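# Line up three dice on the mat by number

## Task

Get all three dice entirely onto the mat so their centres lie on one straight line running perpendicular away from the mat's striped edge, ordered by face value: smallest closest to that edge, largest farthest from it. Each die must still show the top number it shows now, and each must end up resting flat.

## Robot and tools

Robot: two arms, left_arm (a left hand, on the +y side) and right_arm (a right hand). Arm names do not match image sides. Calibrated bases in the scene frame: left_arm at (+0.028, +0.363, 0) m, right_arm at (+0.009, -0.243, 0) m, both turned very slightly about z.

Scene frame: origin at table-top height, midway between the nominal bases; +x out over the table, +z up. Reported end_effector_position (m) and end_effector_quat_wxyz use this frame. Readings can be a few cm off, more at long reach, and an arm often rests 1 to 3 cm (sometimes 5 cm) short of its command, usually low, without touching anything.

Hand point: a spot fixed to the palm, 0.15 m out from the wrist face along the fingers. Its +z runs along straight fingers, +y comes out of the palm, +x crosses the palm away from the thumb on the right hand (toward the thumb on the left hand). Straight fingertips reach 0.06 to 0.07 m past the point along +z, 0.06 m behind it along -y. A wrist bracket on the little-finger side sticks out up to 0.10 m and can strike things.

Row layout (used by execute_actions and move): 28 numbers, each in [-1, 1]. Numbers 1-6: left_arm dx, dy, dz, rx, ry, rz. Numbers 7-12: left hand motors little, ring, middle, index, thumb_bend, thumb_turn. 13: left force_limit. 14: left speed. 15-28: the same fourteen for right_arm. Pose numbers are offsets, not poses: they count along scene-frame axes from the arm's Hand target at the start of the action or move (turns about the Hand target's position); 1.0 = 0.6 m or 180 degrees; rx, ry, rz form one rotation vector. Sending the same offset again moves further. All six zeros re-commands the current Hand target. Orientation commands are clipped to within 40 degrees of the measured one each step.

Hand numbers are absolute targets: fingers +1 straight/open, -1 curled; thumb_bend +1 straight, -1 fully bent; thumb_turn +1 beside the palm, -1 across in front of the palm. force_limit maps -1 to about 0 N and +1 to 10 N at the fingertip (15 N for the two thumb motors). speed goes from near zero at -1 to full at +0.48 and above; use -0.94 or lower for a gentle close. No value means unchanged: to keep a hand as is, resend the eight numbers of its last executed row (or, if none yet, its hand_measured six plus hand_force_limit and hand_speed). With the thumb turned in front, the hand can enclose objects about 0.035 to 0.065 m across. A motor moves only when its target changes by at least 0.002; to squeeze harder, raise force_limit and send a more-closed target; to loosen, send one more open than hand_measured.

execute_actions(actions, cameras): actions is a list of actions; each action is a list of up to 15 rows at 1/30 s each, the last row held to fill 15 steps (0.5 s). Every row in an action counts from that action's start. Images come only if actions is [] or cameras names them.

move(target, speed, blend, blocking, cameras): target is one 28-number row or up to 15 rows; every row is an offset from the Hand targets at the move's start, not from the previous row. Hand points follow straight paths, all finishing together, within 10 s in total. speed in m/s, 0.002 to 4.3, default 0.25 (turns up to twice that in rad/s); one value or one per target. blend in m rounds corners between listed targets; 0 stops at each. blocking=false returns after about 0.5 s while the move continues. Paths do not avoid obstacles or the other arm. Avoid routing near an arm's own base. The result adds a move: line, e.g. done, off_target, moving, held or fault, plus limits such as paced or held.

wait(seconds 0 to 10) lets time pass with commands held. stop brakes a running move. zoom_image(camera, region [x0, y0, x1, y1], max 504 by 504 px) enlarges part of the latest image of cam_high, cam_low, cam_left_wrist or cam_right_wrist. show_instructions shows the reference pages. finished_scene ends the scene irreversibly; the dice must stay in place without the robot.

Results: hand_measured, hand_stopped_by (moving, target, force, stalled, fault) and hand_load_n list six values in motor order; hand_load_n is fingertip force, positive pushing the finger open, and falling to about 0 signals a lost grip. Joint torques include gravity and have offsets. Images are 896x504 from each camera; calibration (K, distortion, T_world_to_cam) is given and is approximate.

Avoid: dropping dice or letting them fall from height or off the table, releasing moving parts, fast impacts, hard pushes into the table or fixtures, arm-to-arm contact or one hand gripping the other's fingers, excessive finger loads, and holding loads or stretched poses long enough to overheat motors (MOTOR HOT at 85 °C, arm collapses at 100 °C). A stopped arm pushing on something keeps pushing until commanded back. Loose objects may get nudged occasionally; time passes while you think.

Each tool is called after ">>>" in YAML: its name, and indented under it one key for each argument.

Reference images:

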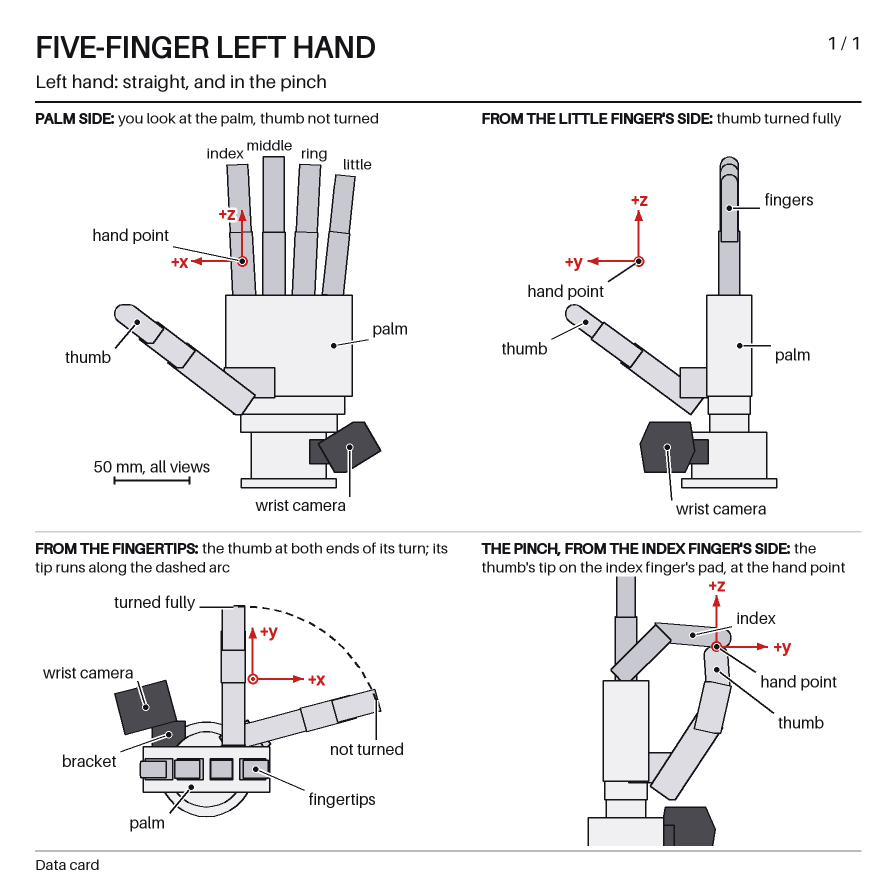

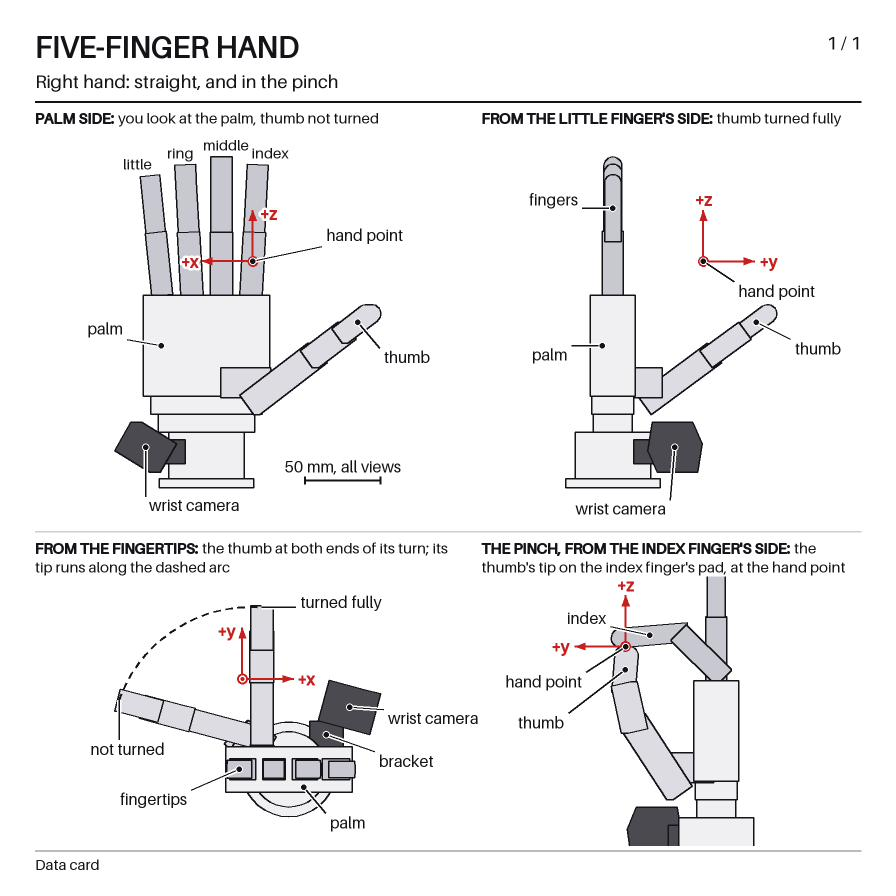

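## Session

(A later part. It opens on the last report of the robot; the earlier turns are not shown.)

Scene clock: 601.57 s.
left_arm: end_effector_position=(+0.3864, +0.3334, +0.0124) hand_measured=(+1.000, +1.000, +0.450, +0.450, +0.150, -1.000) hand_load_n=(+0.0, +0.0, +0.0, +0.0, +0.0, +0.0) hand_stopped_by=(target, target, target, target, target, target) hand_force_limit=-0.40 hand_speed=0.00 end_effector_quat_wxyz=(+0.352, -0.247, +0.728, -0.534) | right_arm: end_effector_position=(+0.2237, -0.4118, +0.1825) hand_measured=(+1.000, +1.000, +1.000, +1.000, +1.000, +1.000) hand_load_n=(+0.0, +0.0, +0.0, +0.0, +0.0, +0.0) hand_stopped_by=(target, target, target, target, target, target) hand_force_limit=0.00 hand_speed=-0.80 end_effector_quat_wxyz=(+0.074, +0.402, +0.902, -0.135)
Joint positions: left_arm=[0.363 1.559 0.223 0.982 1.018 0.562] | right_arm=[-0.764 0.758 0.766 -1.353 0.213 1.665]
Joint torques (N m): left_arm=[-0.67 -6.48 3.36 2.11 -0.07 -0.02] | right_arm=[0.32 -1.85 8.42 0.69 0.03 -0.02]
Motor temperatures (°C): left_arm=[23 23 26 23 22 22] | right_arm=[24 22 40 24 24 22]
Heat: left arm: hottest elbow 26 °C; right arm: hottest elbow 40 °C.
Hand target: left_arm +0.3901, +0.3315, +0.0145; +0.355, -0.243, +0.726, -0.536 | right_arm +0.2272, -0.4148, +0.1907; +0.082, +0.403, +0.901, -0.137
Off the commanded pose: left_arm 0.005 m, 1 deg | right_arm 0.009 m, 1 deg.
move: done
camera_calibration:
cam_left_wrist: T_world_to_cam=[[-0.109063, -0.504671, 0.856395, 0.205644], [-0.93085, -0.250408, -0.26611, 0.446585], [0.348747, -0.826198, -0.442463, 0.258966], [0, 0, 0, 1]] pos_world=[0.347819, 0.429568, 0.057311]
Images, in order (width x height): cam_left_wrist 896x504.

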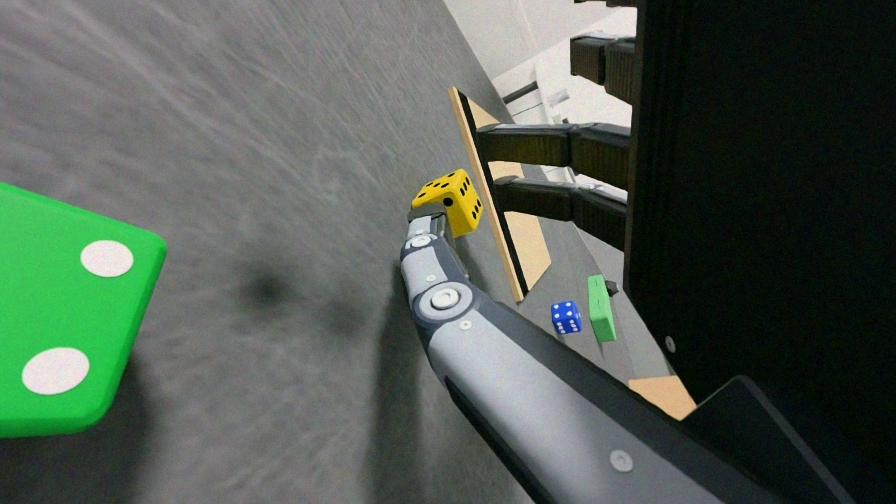

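>>> move:
  target: [0.007,-0.0055,0.005,0,0,0,1,1,0.45,0.45,0.15,-1,-0.4,0, 0,0,0,0,0,0,1,1,1,1,1,1,0,-0.8]
  speed: 0.04
  cameras: ["cam_left_wrist"]

>>> zoom_image:
  camera: "cam_left_wrist"
  region: [330, 160, 550, 320]

Scene clock: 612.27 s.
left_arm: end_effector_position=(+0.3871, +0.3290, +0.0117) hand_measured=(+1.000, +1.000, +0.450, +0.450, +0.150, -1.000) hand_load_n=(-0.5, +0.0, +0.0, +0.0, +0.0, +0.0) hand_stopped_by=(target, target, target, target, target, target) hand_force_limit=-0.40 hand_speed=0.00 end_effector_quat_wxyz=(+0.349, -0.250, +0.729, -0.534) | right_arm: end_effector_position=(+0.2237, -0.4118, +0.1825) hand_measured=(+1.000, +1.000, +1.000, +1.000, +1.000, +1.000) hand_load_n=(+0.0, +0.0, +0.0, +0.0, +0.0, +0.0) hand_stopped_by=(target, target, target, target, target, target) hand_force_limit=0.00 hand_speed=-0.80 end_effector_quat_wxyz=(+0.074, +0.402, +0.902, -0.135)
Joint positions: left_arm=[0.344 1.559 0.223 0.982 1.001 0.551] | right_arm=[-0.764 0.758 0.766 -1.353 0.213 1.665]
Joint torques (N m): left_arm=[-0.67 -7.36 3.82 1.77 -0.09 -0.03] | right_arm=[0.32 -1.79 8.4 0.7 0.03 -0.02]
Heat: left arm: hottest elbow 26 °C; right arm: hottest elbow 40 °C.
Hand target: left_arm +0.3943, +0.3282, +0.0175; +0.355, -0.243, +0.726, -0.536 | right_arm +0.2272, -0.4148, +0.1907; +0.082, +0.403, +0.901, -0.137
Off the commanded pose: left_arm 0.009 m, 1 deg | right_arm 0.009 m, 1 deg.
move: done
camera_calibration:
cam_left_wrist: T_world_to_cam=[[-0.102033, -0.502379, 0.858606, 0.200645], [-0.933074, -0.250925, -0.257701, 0.446945], [0.344909, -0.827437, -0.443154, 0.256592], [0, 0, 0, 1]] pos_world=[0.349004, 0.425264, 0.0566134]
Images, in order (width x height): cam_left_wrist 896x504.

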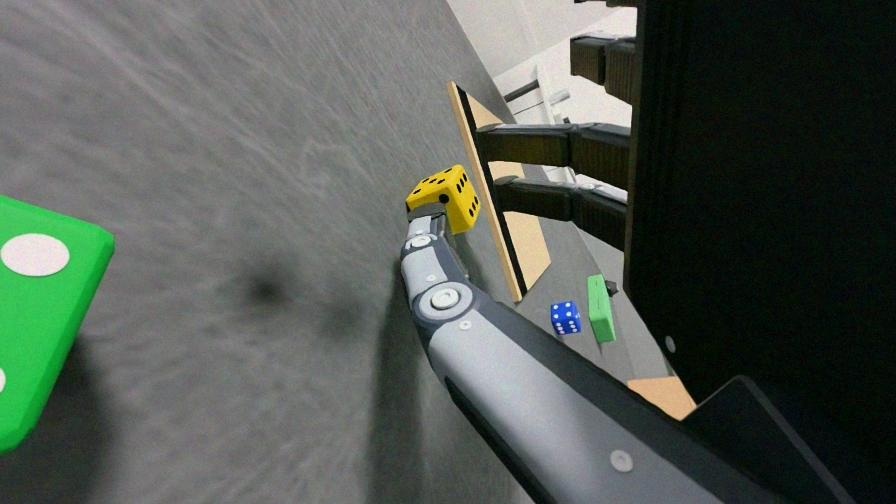

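Scaled by 2.291 from the camera's 896x504 image, which has a finer 1280x720 frame.

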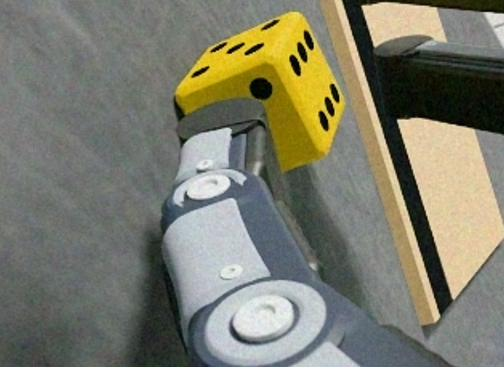

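>>> move:
  target: [0,0,0,0,0,0,1,1,0.0,0.0,0.15,-1,-0.7,-0.9, 0,0,0,0,0,0,1,1,1,1,1,1,0,-0.8]
  speed: 0.04
  cameras: ["cam_left_wrist"]

>>> zoom_image:
  camera: "cam_left_wrist"
  region: [330, 160, 550, 320]

Scene clock: 632.17 s.
left_arm: end_effector_position=(+0.3871, +0.3287, +0.0117) hand_measured=(+1.000, +1.000, +0.034, +0.032, +0.150, -1.000) hand_load_n=(+0.0, +0.0, +4.5, +3.5, +3.0, -0.5) hand_stopped_by=(target, target, force, force, target, target) hand_force_limit=-0.70 hand_speed=-0.90 end_effector_quat_wxyz=(+0.349, -0.250, +0.729, -0.534) | right_arm: end_effector_position=(+0.2237, -0.4118, +0.1825) hand_measured=(+1.000, +1.000, +1.000, +1.000, +1.000, +1.000) hand_load_n=(+0.0, +0.0, +0.0, +0.0, +0.0, +0.0) hand_stopped_by=(target, target, target, target, target, target) hand_force_limit=0.00 hand_speed=-0.80 end_effector_quat_wxyz=(+0.074, +0.402, +0.902, -0.135)
Joint positions: left_arm=[0.343 1.559 0.223 0.982 1 0.549] | right_arm=[-0.764 0.758 0.766 -1.353 0.213 1.665]
Joint torques (N m): left_arm=[-0.67 -7.36 3.82 1.78 -0.07 -0.02] | right_arm=[0.32 -1.79 8.42 0.72 0.04 -0.02]
Heat: left arm: hottest elbow 26 °C; right arm: hottest elbow 41 °C.
Hand target: left_arm +0.3943, +0.3282, +0.0175; +0.355, -0.243, +0.726, -0.536 | right_arm +0.2272, -0.4148, +0.1907; +0.082, +0.403, +0.901, -0.137
Off the commanded pose: left_arm 0.009 m, 1 deg | right_arm 0.009 m, 1 deg.
move: done
camera_calibration:
cam_left_wrist: T_world_to_cam=[[-0.101229, -0.501416, 0.859264, 0.199816], [-0.933378, -0.251062, -0.256465, 0.446988], [0.344324, -0.827979, -0.442596, 0.256829], [0, 0, 0, 1]] pos_world=[0.349003, 0.425062, 0.056614]
Images, in order (width x height): cam_left_wrist 896x504.

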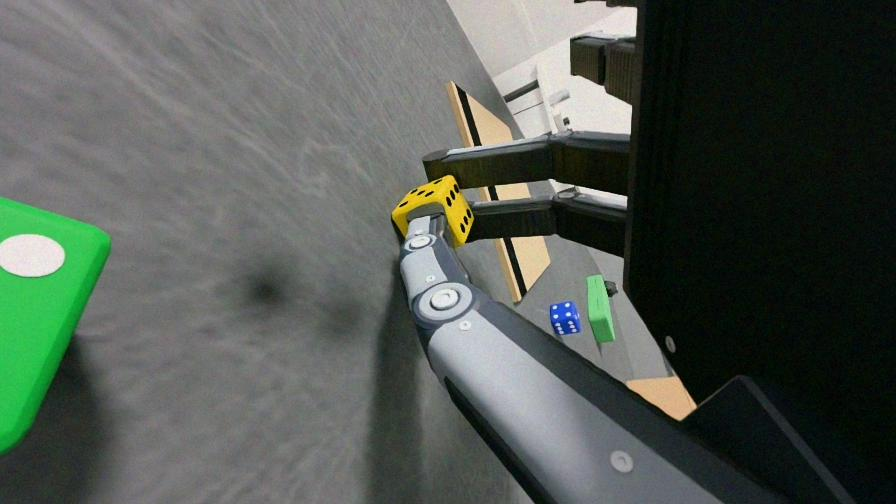

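Scaled by 2.291 from the camera's 896x504 image, which has a finer 1280x720 frame.

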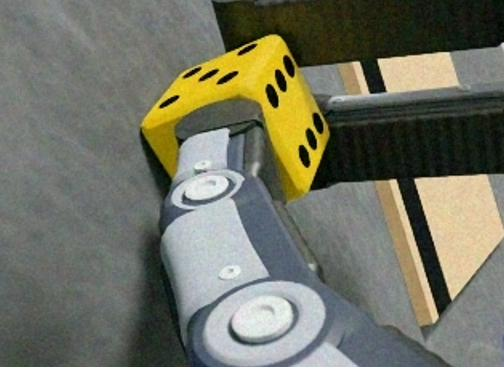

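>>> move:
  target:
    - [-0.005,0,0.13,0,0,0,1,1,0.0,0.0,0.15,-1,-0.7,-0.9, 0,0,0,0,0,0,1,1,1,1,1,1,0,-0.8]
    - [0.146,-0.3,0.12,0,0,0.322,1,1,0.0,0.0,0.15,-1,-0.7,-0.9, 0,0,0,0,0,0,1,1,1,1,1,1,0,-0.8]
  speed: [0.06,0.15]
  blend: [0.02,0]
  cameras: ["all"]

>>> zoom_image:
  camera: "cam_left_wrist"
  region: [330, 160, 550, 320]

Scene clock: 666.03 s.
left_arm: end_effector_position=(+0.4696, +0.1636, +0.0757) hand_measured=(+1.000, +1.000, +0.034, +0.032, +0.152, -1.000) hand_load_n=(+0.0, +0.0, +4.0, +3.0, +4.0, +0.0) hand_stopped_by=(target, target, force, force, target, target) hand_force_limit=-0.70 hand_speed=-0.90 end_effector_quat_wxyz=(+0.572, -0.560, +0.530, -0.281) | right_arm: end_effector_position=(+0.2237, -0.4118, +0.1825) hand_measured=(+1.000, +1.000, +1.000, +1.000, +1.000, +1.000) hand_load_n=(+0.0, +0.0, +0.0, +0.0, +0.0, +0.0) hand_stopped_by=(target, target, target, target, target, target) hand_force_limit=0.00 hand_speed=-0.80 end_effector_quat_wxyz=(+0.074, +0.402, +0.902, -0.135)
Joint positions: left_arm=[-0.771 1.522 0.596 0.525 -1.069 -0.054] | right_arm=[-0.764 0.758 0.766 -1.353 0.213 1.665]
Joint torques (N m): left_arm=[-0.38 -9.47 8.17 0.84 -0.63 -0.07] | right_arm=[0.32 -1.73 8.4 0.7 0.04 -0.02]
Heat: left arm: hottest elbow 27 °C; right arm: hottest elbow 41 °C.
Hand target: left_arm +0.4820, +0.1482, +0.0896; +0.570, -0.564, +0.518, -0.297 | right_arm +0.2272, -0.4148, +0.1907; +0.082, +0.403, +0.901, -0.137
Off the commanded pose: left_arm 0.024 m, 2 deg | right_arm 0.009 m, 1 deg.
move: off_target (left_arm)
camera_calibration:
cam_left_wrist: T_world_to_cam=[[0.386189, -0.39511, 0.833514, -0.173971], [-0.291342, -0.909609, -0.296195, 0.308199], [0.875202, -0.128451, -0.466393, -0.241854], [0, 0, 0, 1]] pos_world=[0.368648, 0.180536, 0.123496]

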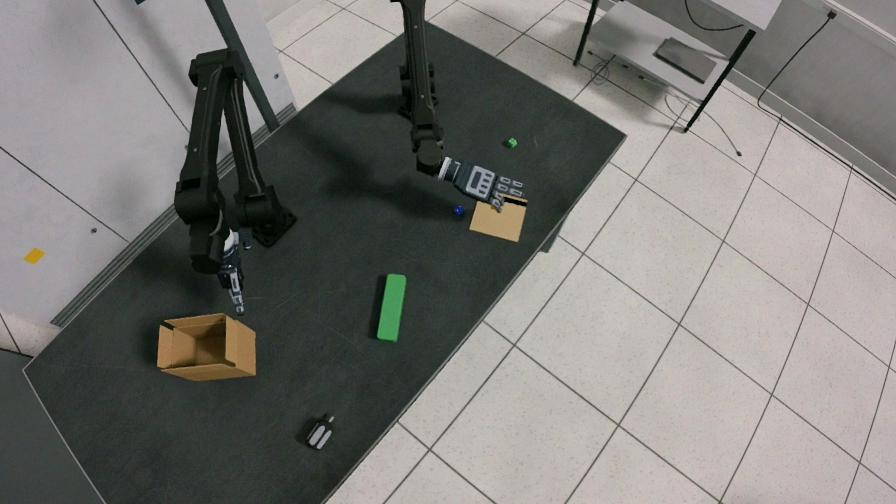

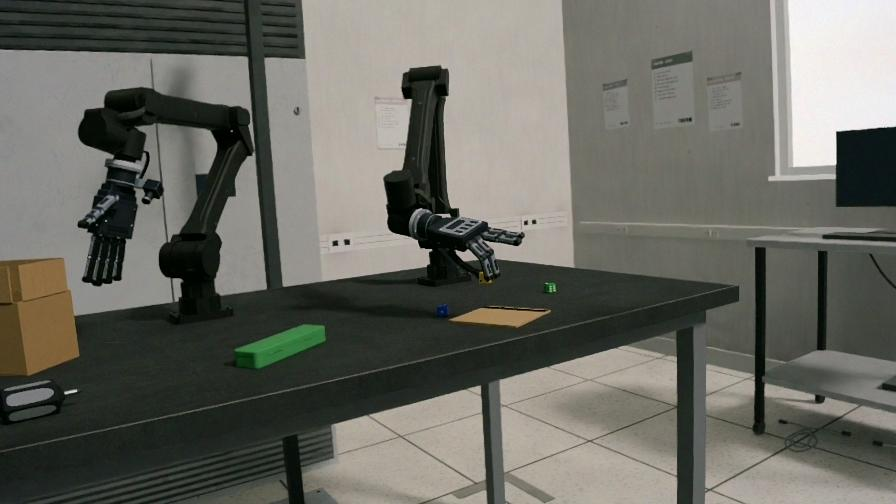

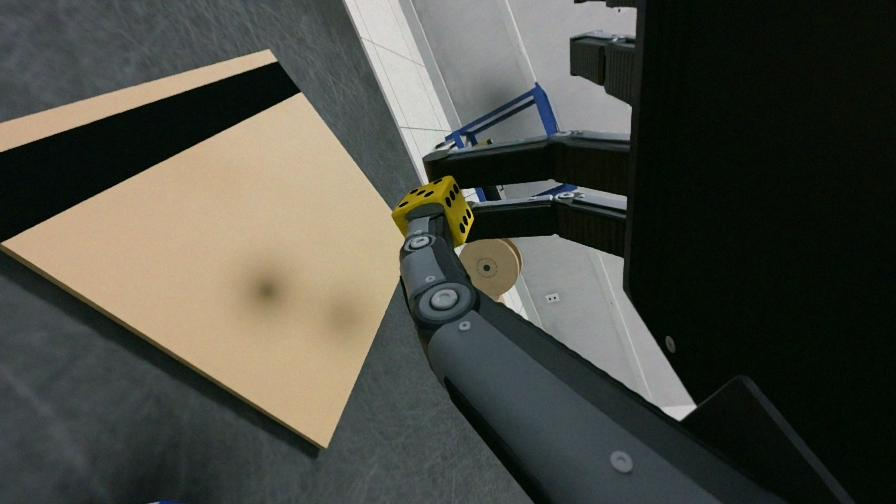

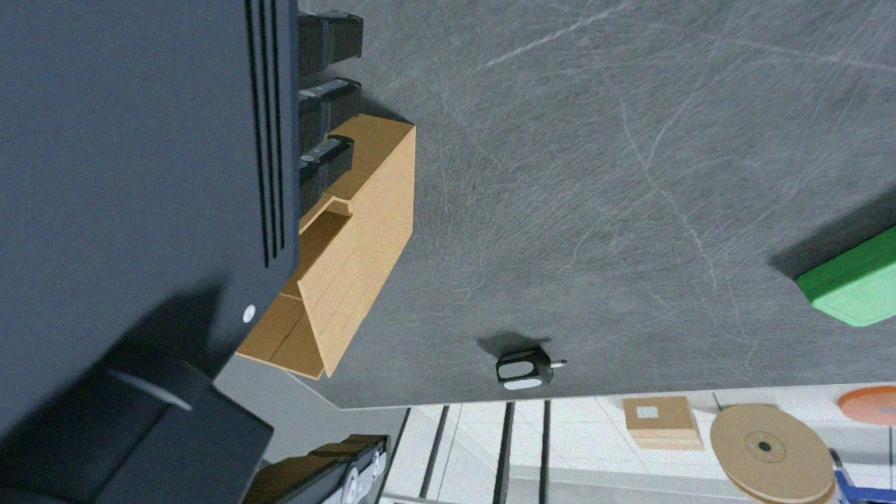

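Scaled by 2.291 from the camera's 896x504 image, which has a finer 1280x720 frame.

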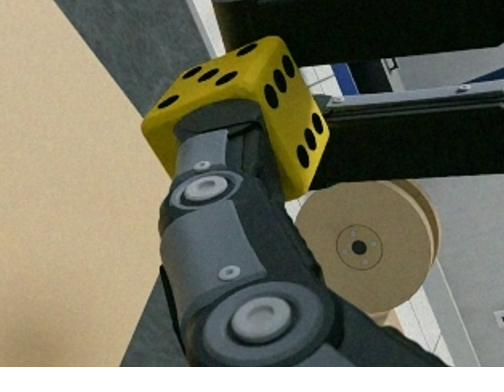

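>>> move:
  target: [0.0133,-0.012,-0.066,0,0,0,1,1,0.0,0.0,0.15,-1,-0.7,-0.9, 0,0,0,0,0,0,1,1,1,1,1,1,0,-0.8]
  speed: 0.08
  cameras: ["cam_high","cam_low","cam_left_wrist"]

>>> zoom_image:
  camera: "cam_left_wrist"
  region: [150, 20, 480, 460]

>>> zoom_image:
  camera: "cam_low"
  region: [430, 230, 570, 340]

Scene clock: 738.80 s.
left_arm: end_effector_position=(+0.4759, +0.1575, +0.0358) hand_measured=(+1.000, +1.000, +0.034, +0.032, +0.152, -1.000) hand_load_n=(+0.0, +0.0, +4.0, +3.0, +4.5, +0.0) hand_stopped_by=(target, target, force, force, target, target) hand_force_limit=-0.70 hand_speed=-0.90 end_effector_quat_wxyz=(+0.571, -0.559, +0.535, -0.274) | right_arm: end_effector_position=(+0.2237, -0.4118, +0.1825) hand_measured=(+1.000, +1.000, +1.000, +1.000, +1.000, +1.000) hand_load_n=(-0.5, +0.0, +0.5, +0.0, +0.0, +0.0) hand_stopped_by=(target, target, target, target, target, target) hand_force_limit=0.00 hand_speed=-0.80 end_effector_quat_wxyz=(+0.074, +0.402, +0.902, -0.135)
Joint positions: left_arm=[-0.771 1.658 0.607 0.625 -1.069 -0.061] | right_arm=[-0.764 0.758 0.766 -1.353 0.213 1.665]
Joint torques (N m): left_arm=[-0.32 -10.52 7.17 1.83 -0.61 0.02] | right_arm=[0.32 -1.79 8.4 0.7 0.04 -0.02]
Motor temperatures (°C): left_arm=[23 23 31 23 22 22] | right_arm=[24 22 41 24 24 22]
Heat: left arm: hottest elbow 31 °C; right arm: hottest elbow 41 °C.
Hand target: left_arm +0.4900, +0.1409, +0.0500; +0.570, -0.565, +0.518, -0.297 | right_arm +0.2272, -0.4148, +0.1907; +0.082, +0.403, +0.901, -0.137
Off the commanded pose: left_arm 0.026 m, 3 deg | right_arm 0.009 m, 1 deg.
move: off_target (left_arm)
camera_calibration:
cam_left_wrist: T_world_to_cam=[[0.399152, -0.402648, 0.823743, -0.150185], [-0.294283, -0.907142, -0.300816, 0.293815], [0.868375, -0.122342, -0.48058, -0.26407], [0, 0, 0, 1]] pos_world=[0.375723, 0.173753, 0.0851912]
Images, in order (width x height): cam_high 896x504, cam_low 896x504, cam_left_wrist 896x504.

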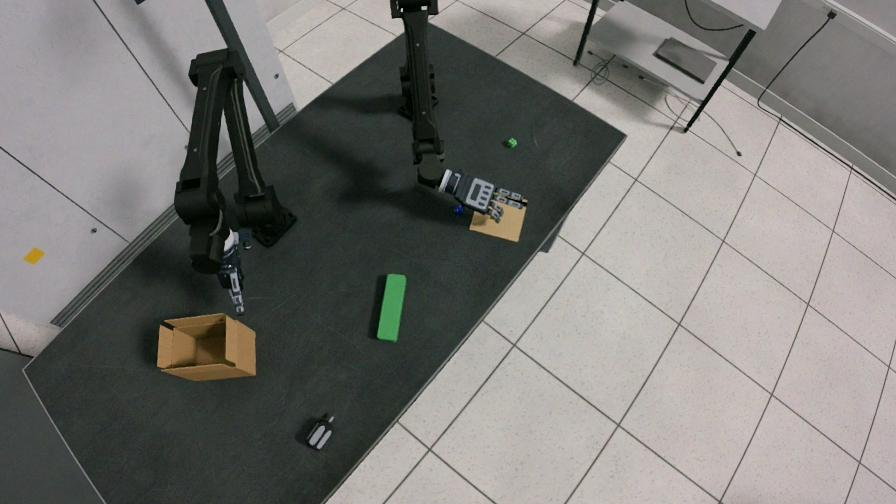

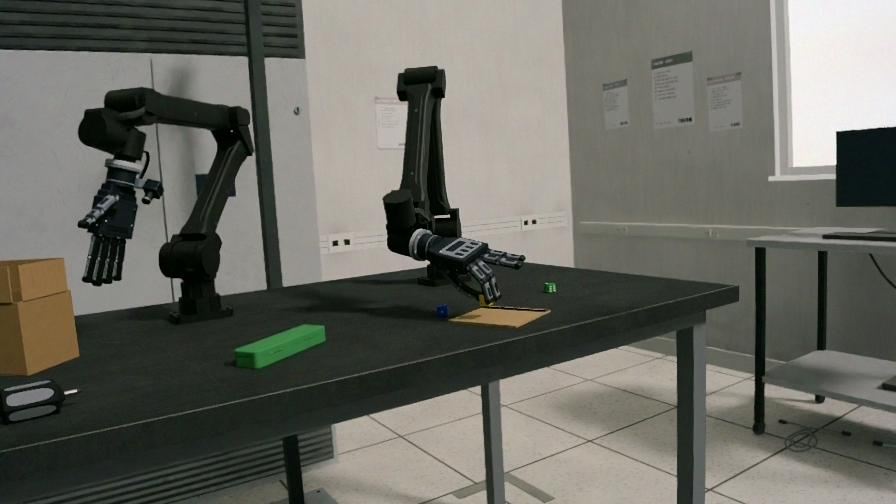

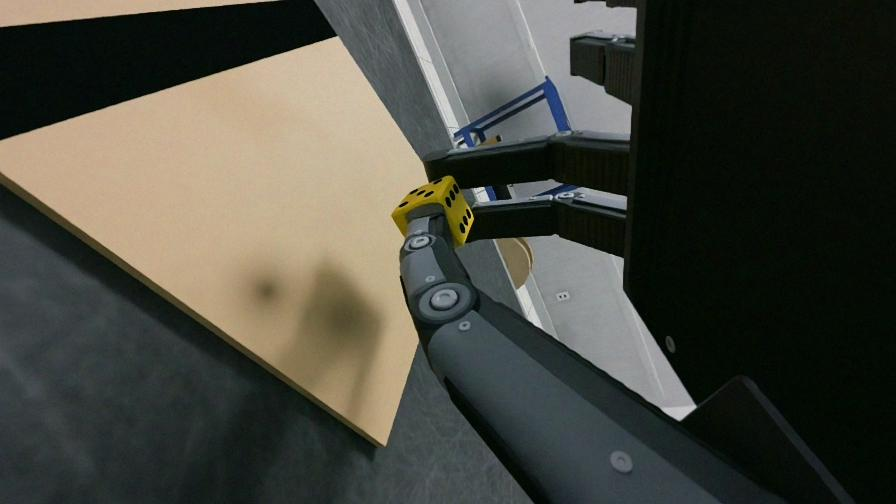

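Scaled by 1.145 from the camera's 896x504 image, which has a finer 1280x720 frame.

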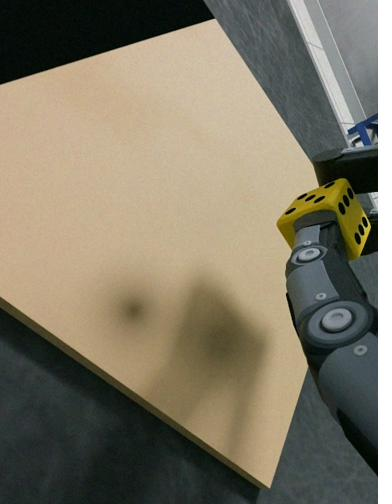

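Scaled by 3.600 from the camera's 896x504 image, which has a finer 1280x720 frame.

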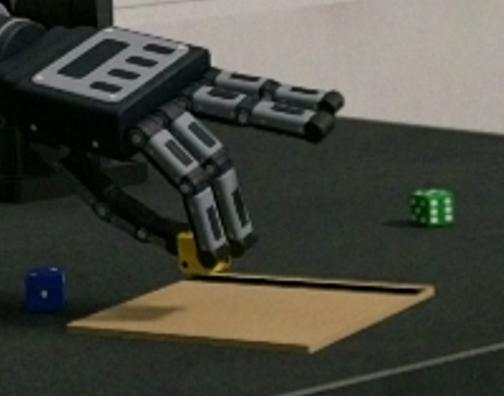

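>>> zoom_image:
  camera: "cam_high"
  region: [430, 150, 550, 250]

>>> zoom_image:
  camera: "cam_low"
  region: [445, 270, 555, 330]

>>> zoom_image:
  camera: "cam_left_wrist"
  region: [330, 160, 550, 320]

Scaled by 4.200 from the camera's 896x504 image, which has a finer 1280x720 frame.

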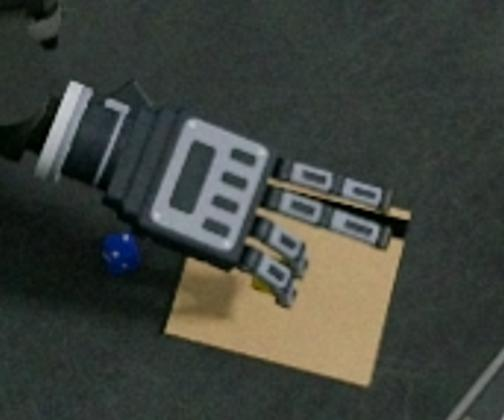

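Scaled by 4.582 from the camera's 896x504 image, which has a finer 1280x720 frame.

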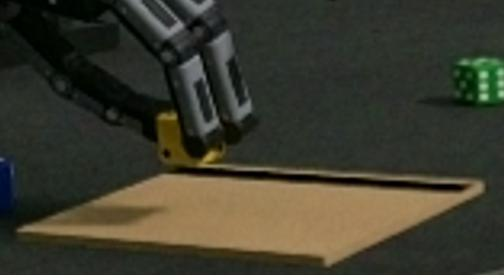

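Scaled by 2.291 from the camera's 896x504 image, which has a finer 1280x720 frame.

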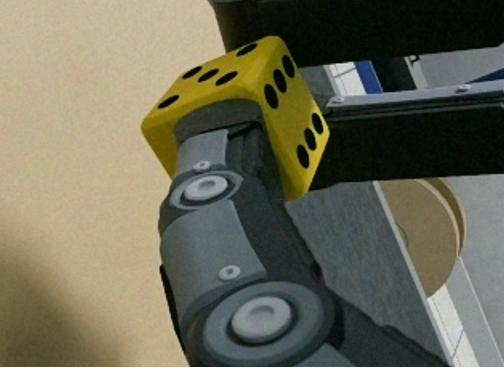

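>>> move:
  target: [0.025,-0.012,-0.012,0,0,0,1,1,0.0,0.0,0.15,-1,-0.7,-0.9, 0,0,0,0,0,0,1,1,1,1,1,1,0,-0.8]
  speed: 0.08
  cameras: []

Scene clock: 838.27 s.
left_arm: end_effector_position=(+0.4883, +0.1454, +0.0293) hand_measured=(+1.000, +1.000, +0.034, +0.032, +0.152, -1.000) hand_load_n=(+0.0, +0.0, +3.5, +2.5, +4.5, +0.0) hand_stopped_by=(target, target, force, force, target, target) hand_force_limit=-0.70 hand_speed=-0.90 end_effector_quat_wxyz=(+0.570, -0.560, +0.534, -0.278) | right_arm: end_effector_position=(+0.2237, -0.4118, +0.1825) hand_measured=(+1.000, +1.000, +1.000, +1.000, +1.000, +1.000) hand_load_n=(+0.0, +0.0, +0.0, +0.0, +0.0, +0.0) hand_stopped_by=(target, target, target, target, target, target) hand_force_limit=0.00 hand_speed=-0.80 end_effector_quat_wxyz=(+0.074, +0.402, +0.902, -0.135)
Joint positions: left_arm=[-0.771 1.709 0.648 0.644 -1.065 -0.061] | right_arm=[-0.764 0.758 0.766 -1.353 0.213 1.665]
Joint torques (N m): left_arm=[0.67 -11.16 7.06 1.78 -0.32 0.11] | right_arm=[0.26 -1.85 8.42 0.7 0.03 -0.02]
Heat: left arm: hottest elbow 30 °C; right arm: hottest elbow 42 °C.
Hand target: left_arm +0.5050, +0.1337, +0.0428; +0.570, -0.565, +0.518, -0.297 | right_arm +0.2272, -0.4148, +0.1907; +0.082, +0.403, +0.901, -0.137
Off the commanded pose: left_arm 0.025 m, 3 deg | right_arm 0.009 m, 1 deg.
move: off_target (left_arm)
No camera images: "cameras" was empty.

>>> move:
  target: [0.011,0.030,-0.004,0,0,0,1,1,0.0,0.0,0.15,-1,-0.7,-0.9, 0,0,0,0,0,0,1,1,1,1,1,1,0,-0.8]
  speed: 0.08
  cameras: []

Scene clock: 847.23 s.
left_arm: end_effector_position=(+0.5023, +0.1546, +0.0341) hand_measured=(+1.000, +1.000, +0.034, +0.032, +0.152, -1.000) hand_load_n=(+0.0, +0.0, +4.0, +2.5, +4.5, +0.0) hand_stopped_by=(target, target, force, force, target, target) hand_force_limit=-0.70 hand_speed=-0.90 end_effector_quat_wxyz=(+0.568, -0.564, +0.525, -0.289) | right_arm: end_effector_position=(+0.2237, -0.4118, +0.1825) hand_measured=(+1.000, +1.000, +1.000, +1.000, +1.000, +1.000) hand_load_n=(+0.0, +0.0, +0.0, +0.0, +0.0, +0.0) hand_stopped_by=(target, target, target, target, target, target) hand_force_limit=0.00 hand_speed=-0.80 end_effector_quat_wxyz=(+0.074, +0.402, +0.902, -0.135)
Joint positions: left_arm=[-0.728 1.71 0.648 0.692 -1.024 -0.041] | right_arm=[-0.764 0.758 0.766 -1.353 0.213 1.665]
Joint torques (N m): left_arm=[0.85 -11.4 5.71 1.92 -0.29 0.17] | right_arm=[0.38 -1.85 8.4 0.7 0.04 -0.02]
Heat: left arm: hottest elbow 30 °C; right arm: hottest elbow 42 °C.
Hand target: left_arm +0.5115, +0.1518, +0.0403; +0.570, -0.564, +0.518, -0.297 | right_arm +0.2272, -0.4148, +0.1907; +0.082, +0.403, +0.901, -0.137
Off the commanded pose: left_arm 0.012 m, 1 deg | right_arm 0.009 m, 1 deg.
move: off_target (left_arm)
No camera images: "cameras" was empty.

>>> move:
  target: [-0.030,0.0,-0.0242,0,0,0,1,1,0.0,0.0,0.15,-1,-0.7,-0.9, 0,0,0,0,0,0,1,1,1,1,1,1,0,-0.8]
  speed: 0.06
  cameras: ["cam_high","cam_low","cam_left_wrist"]

>>> zoom_image:
  camera: "cam_high"
  region: [450, 170, 550, 250]

>>> zoom_image:
  camera: "cam_low"
  region: [445, 270, 555, 330]

Scene clock: 861.03 s.
left_arm: end_effector_position=(+0.4946, +0.1563, +0.0250) hand_measured=(+1.000, +1.000, +0.034, +0.032, +0.152, -1.000) hand_load_n=(+0.0, +0.0, +4.0, +2.5, +4.5, +0.0) hand_stopped_by=(target, target, force, force, target, target) hand_force_limit=-0.70 hand_speed=-0.90 end_effector_quat_wxyz=(+0.571, -0.563, +0.523, -0.288) | right_arm: end_effector_position=(+0.2237, -0.4118, +0.1825) hand_measured=(+1.000, +1.000, +1.000, +1.000, +1.000, +1.000) hand_load_n=(+0.0, +0.0, +0.0, +0.0, +0.0, +0.0) hand_stopped_by=(target, target, target, target, target, target) hand_force_limit=0.00 hand_speed=-0.80 end_effector_quat_wxyz=(+0.074, +0.402, +0.902, -0.135)
Joint positions: left_arm=[-0.741 1.732 0.628 0.735 -1.043 -0.041] | right_arm=[-0.764 0.758 0.766 -1.353 0.213 1.665]
Joint torques (N m): left_arm=[-0.62 -11.28 4.11 2 -0.6 0] | right_arm=[0.32 -1.79 8.39 0.7 0.03 -0.02]
Heat: left arm: hottest elbow 30 °C; right arm: hottest elbow 42 °C.
Hand target: left_arm +0.4935, +0.1517, +0.0259; +0.570, -0.564, +0.518, -0.297 | right_arm +0.2272, -0.4148, +0.1907; +0.082, +0.403, +0.901, -0.137
Off the commanded pose: left_arm 0.005 m, 1 deg | right_arm 0.009 m, 1 deg.
move: done
camera_calibration:
cam_left_wrist: T_world_to_cam=[[0.376386, -0.379934, 0.844976, -0.141991], [-0.284199, -0.915422, -0.285016, 0.290964], [0.881796, -0.132865, -0.452528, -0.291265], [0, 0, 0, 1]] pos_world=[0.392972, 0.173709, 0.0711024]
Images, in order (width x height): cam_high 896x504, cam_low 896x504, cam_left_wrist 896x504.

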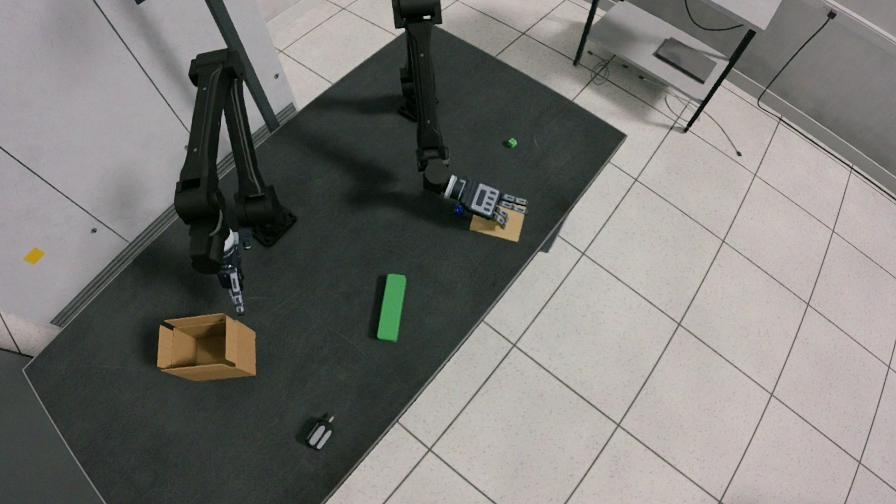

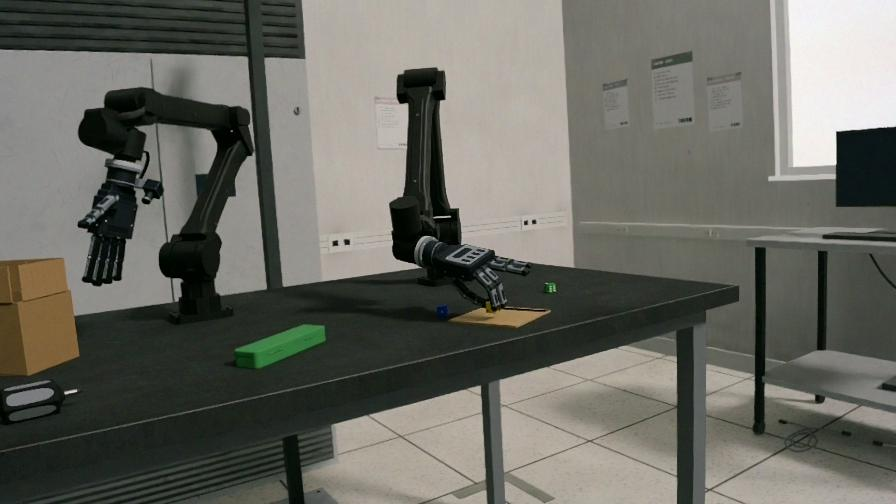

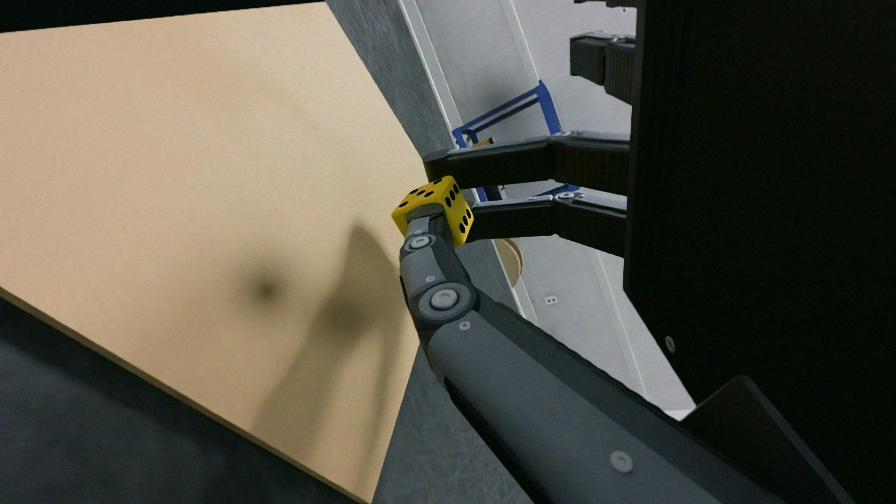

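Scaled by 5.040 from the camera's 896x504 image, which has a finer 1280x720 frame.

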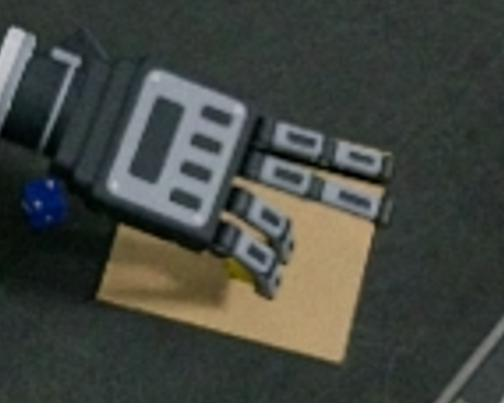

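Scaled by 4.582 from the camera's 896x504 image, which has a finer 1280x720 frame.

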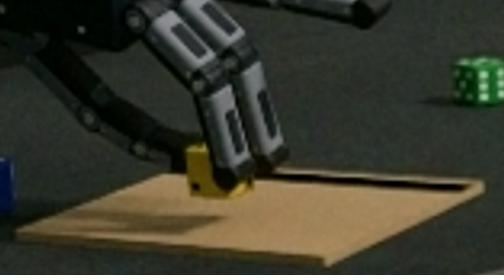

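>>> move:
  target: [-0.002,-0.002,-0.0215,0,0,0,1,1,0.0,0.0,0.15,-1,-0.7,-0.9, 0,0,0,0,0,0,1,1,1,1,1,1,0,-0.8]
  speed: 0.04
  cameras: ["cam_low"]

>>> zoom_image:
  camera: "cam_low"
  region: [445, 270, 555, 330]

Scene clock: 893.20 s.
left_arm: end_effector_position=(+0.4943, +0.1551, +0.0133) hand_measured=(+1.000, +1.000, +0.034, +0.032, +0.152, -1.000) hand_load_n=(+0.0, +0.0, +3.5, +2.5, +4.5, +0.0) hand_stopped_by=(target, target, force, force, target, target) hand_force_limit=-0.70 hand_speed=-0.90 end_effector_quat_wxyz=(+0.572, -0.563, +0.522, -0.288) | right_arm: end_effector_position=(+0.2237, -0.4118, +0.1825) hand_measured=(+1.000, +1.000, +1.000, +1.000, +1.000, +1.000) hand_load_n=(+0.0, +0.0, +0.0, +0.0, -0.5, +0.0) hand_stopped_by=(target, target, target, target, target, target) hand_force_limit=0.00 hand_speed=-0.80 end_effector_quat_wxyz=(+0.074, +0.402, +0.902, -0.135)
Joint positions: left_arm=[-0.744 1.772 0.628 0.775 -1.048 -0.041] | right_arm=[-0.764 0.758 0.766 -1.353 0.213 1.665]
Joint torques (N m): left_arm=[-0.62 -11.34 3.78 1.95 -0.57 -0.02] | right_arm=[0.32 -1.79 8.42 0.7 0.04 -0.02]
Heat: left arm: hottest elbow 29 °C; right arm: hottest elbow 42 °C.
Hand target: left_arm +0.4924, +0.1506, +0.0129; +0.570, -0.564, +0.518, -0.297 | right_arm +0.2272, -0.4148, +0.1907; +0.082, +0.403, +0.901, -0.137
Off the commanded pose: left_arm 0.005 m, 1 deg | right_arm 0.009 m, 1 deg.
move: done
Images, in order (width x height): cam_low 896x504.

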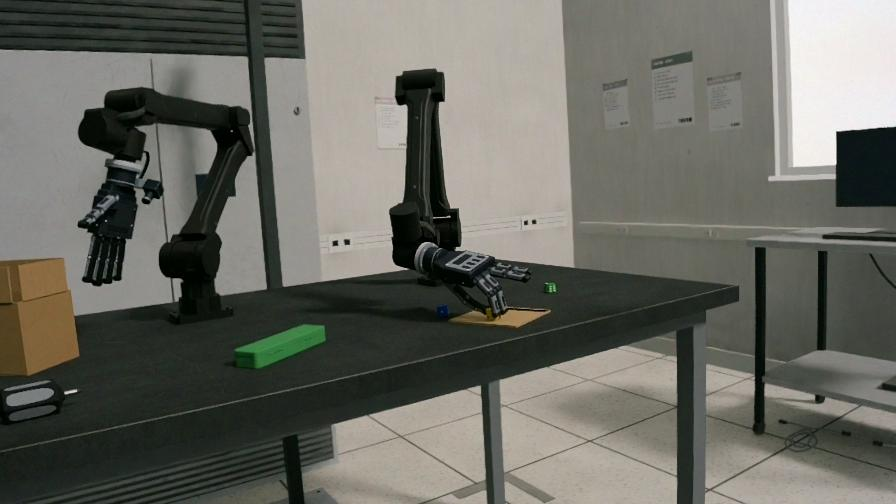

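Scaled by 4.582 from the camera's 896x504 image, which has a finer 1280x720 frame.

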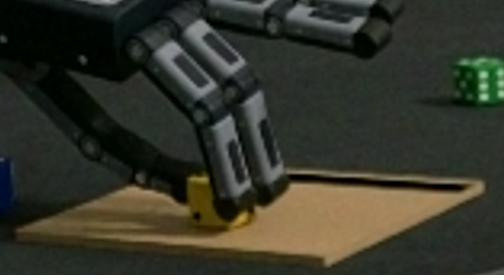

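>>> move:
  target: [0,0,-0.005,0,0,0,1,1,0.0,0.0,0.15,-1,-0.7,-0.9, 0,0,0,0,0,0,1,1,1,1,1,1,0,-0.8]
  speed: 0.02
  cameras: ["cam_low","cam_left_wrist"]

>>> zoom_image:
  camera: "cam_low"
  region: [445, 270, 555, 330]

Scene clock: 901.83 s.
left_arm: end_effector_position=(+0.4949, +0.1548, +0.0128) hand_measured=(+1.000, +1.000, +0.034, +0.032, +0.152, -1.000) hand_load_n=(+0.0, +0.0, +4.0, +2.5, +4.0, -0.5) hand_stopped_by=(target, target, force, force, target, target) hand_force_limit=-0.70 hand_speed=-0.90 end_effector_quat_wxyz=(+0.572, -0.564, +0.520, -0.290) | right_arm: end_effector_position=(+0.2237, -0.4118, +0.1825) hand_measured=(+1.000, +1.000, +1.000, +1.000, +1.000, +1.000) hand_load_n=(+0.0, +0.0, +0.0, +0.0, +0.0, +0.0) hand_stopped_by=(target, target, target, target, target, target) hand_force_limit=0.00 hand_speed=-0.80 end_effector_quat_wxyz=(+0.074, +0.402, +0.902, -0.135)
Joint positions: left_arm=[-0.744 1.778 0.628 0.788 -1.049 -0.041] | right_arm=[-0.764 0.758 0.766 -1.353 0.213 1.665]
Joint torques (N m): left_arm=[-0.62 -11.16 3.74 1.72 -0.52 -0.01] | right_arm=[0.32 -1.73 8.4 0.69 0.04 -0.02]
Heat: left arm: hottest elbow 29 °C; right arm: hottest elbow 42 °C.
Hand target: left_arm +0.4924, +0.1506, +0.0100; +0.570, -0.565, +0.518, -0.297 | right_arm +0.2272, -0.4148, +0.1907; +0.082, +0.403, +0.901, -0.137
Off the commanded pose: left_arm 0.006 m, 1 deg | right_arm 0.009 m, 1 deg.
move: done
camera_calibration:
cam_left_wrist: T_world_to_cam=[[0.371299, -0.376184, 0.848895, -0.130582], [-0.280088, -0.917042, -0.283875, 0.284419], [0.885261, -0.132363, -0.445861, -0.299162], [0, 0, 0, 1]] pos_world=[0.392984, 0.172104, 0.0582047]
Images, in order (width x height): cam_low 896x504, cam_left_wrist 896x504.

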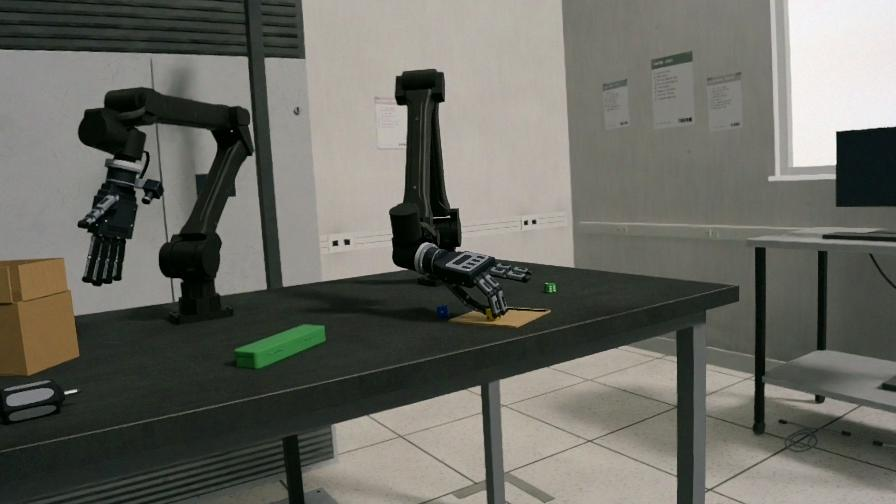

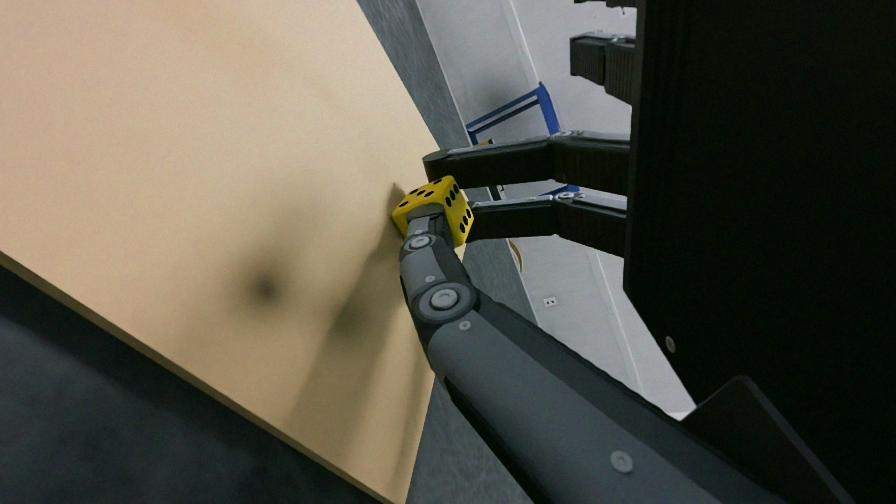

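Scaled by 4.582 from the camera's 896x504 image, which has a finer 1280x720 frame.

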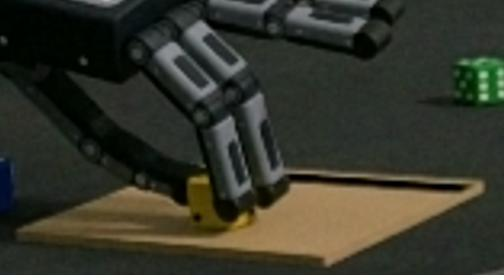

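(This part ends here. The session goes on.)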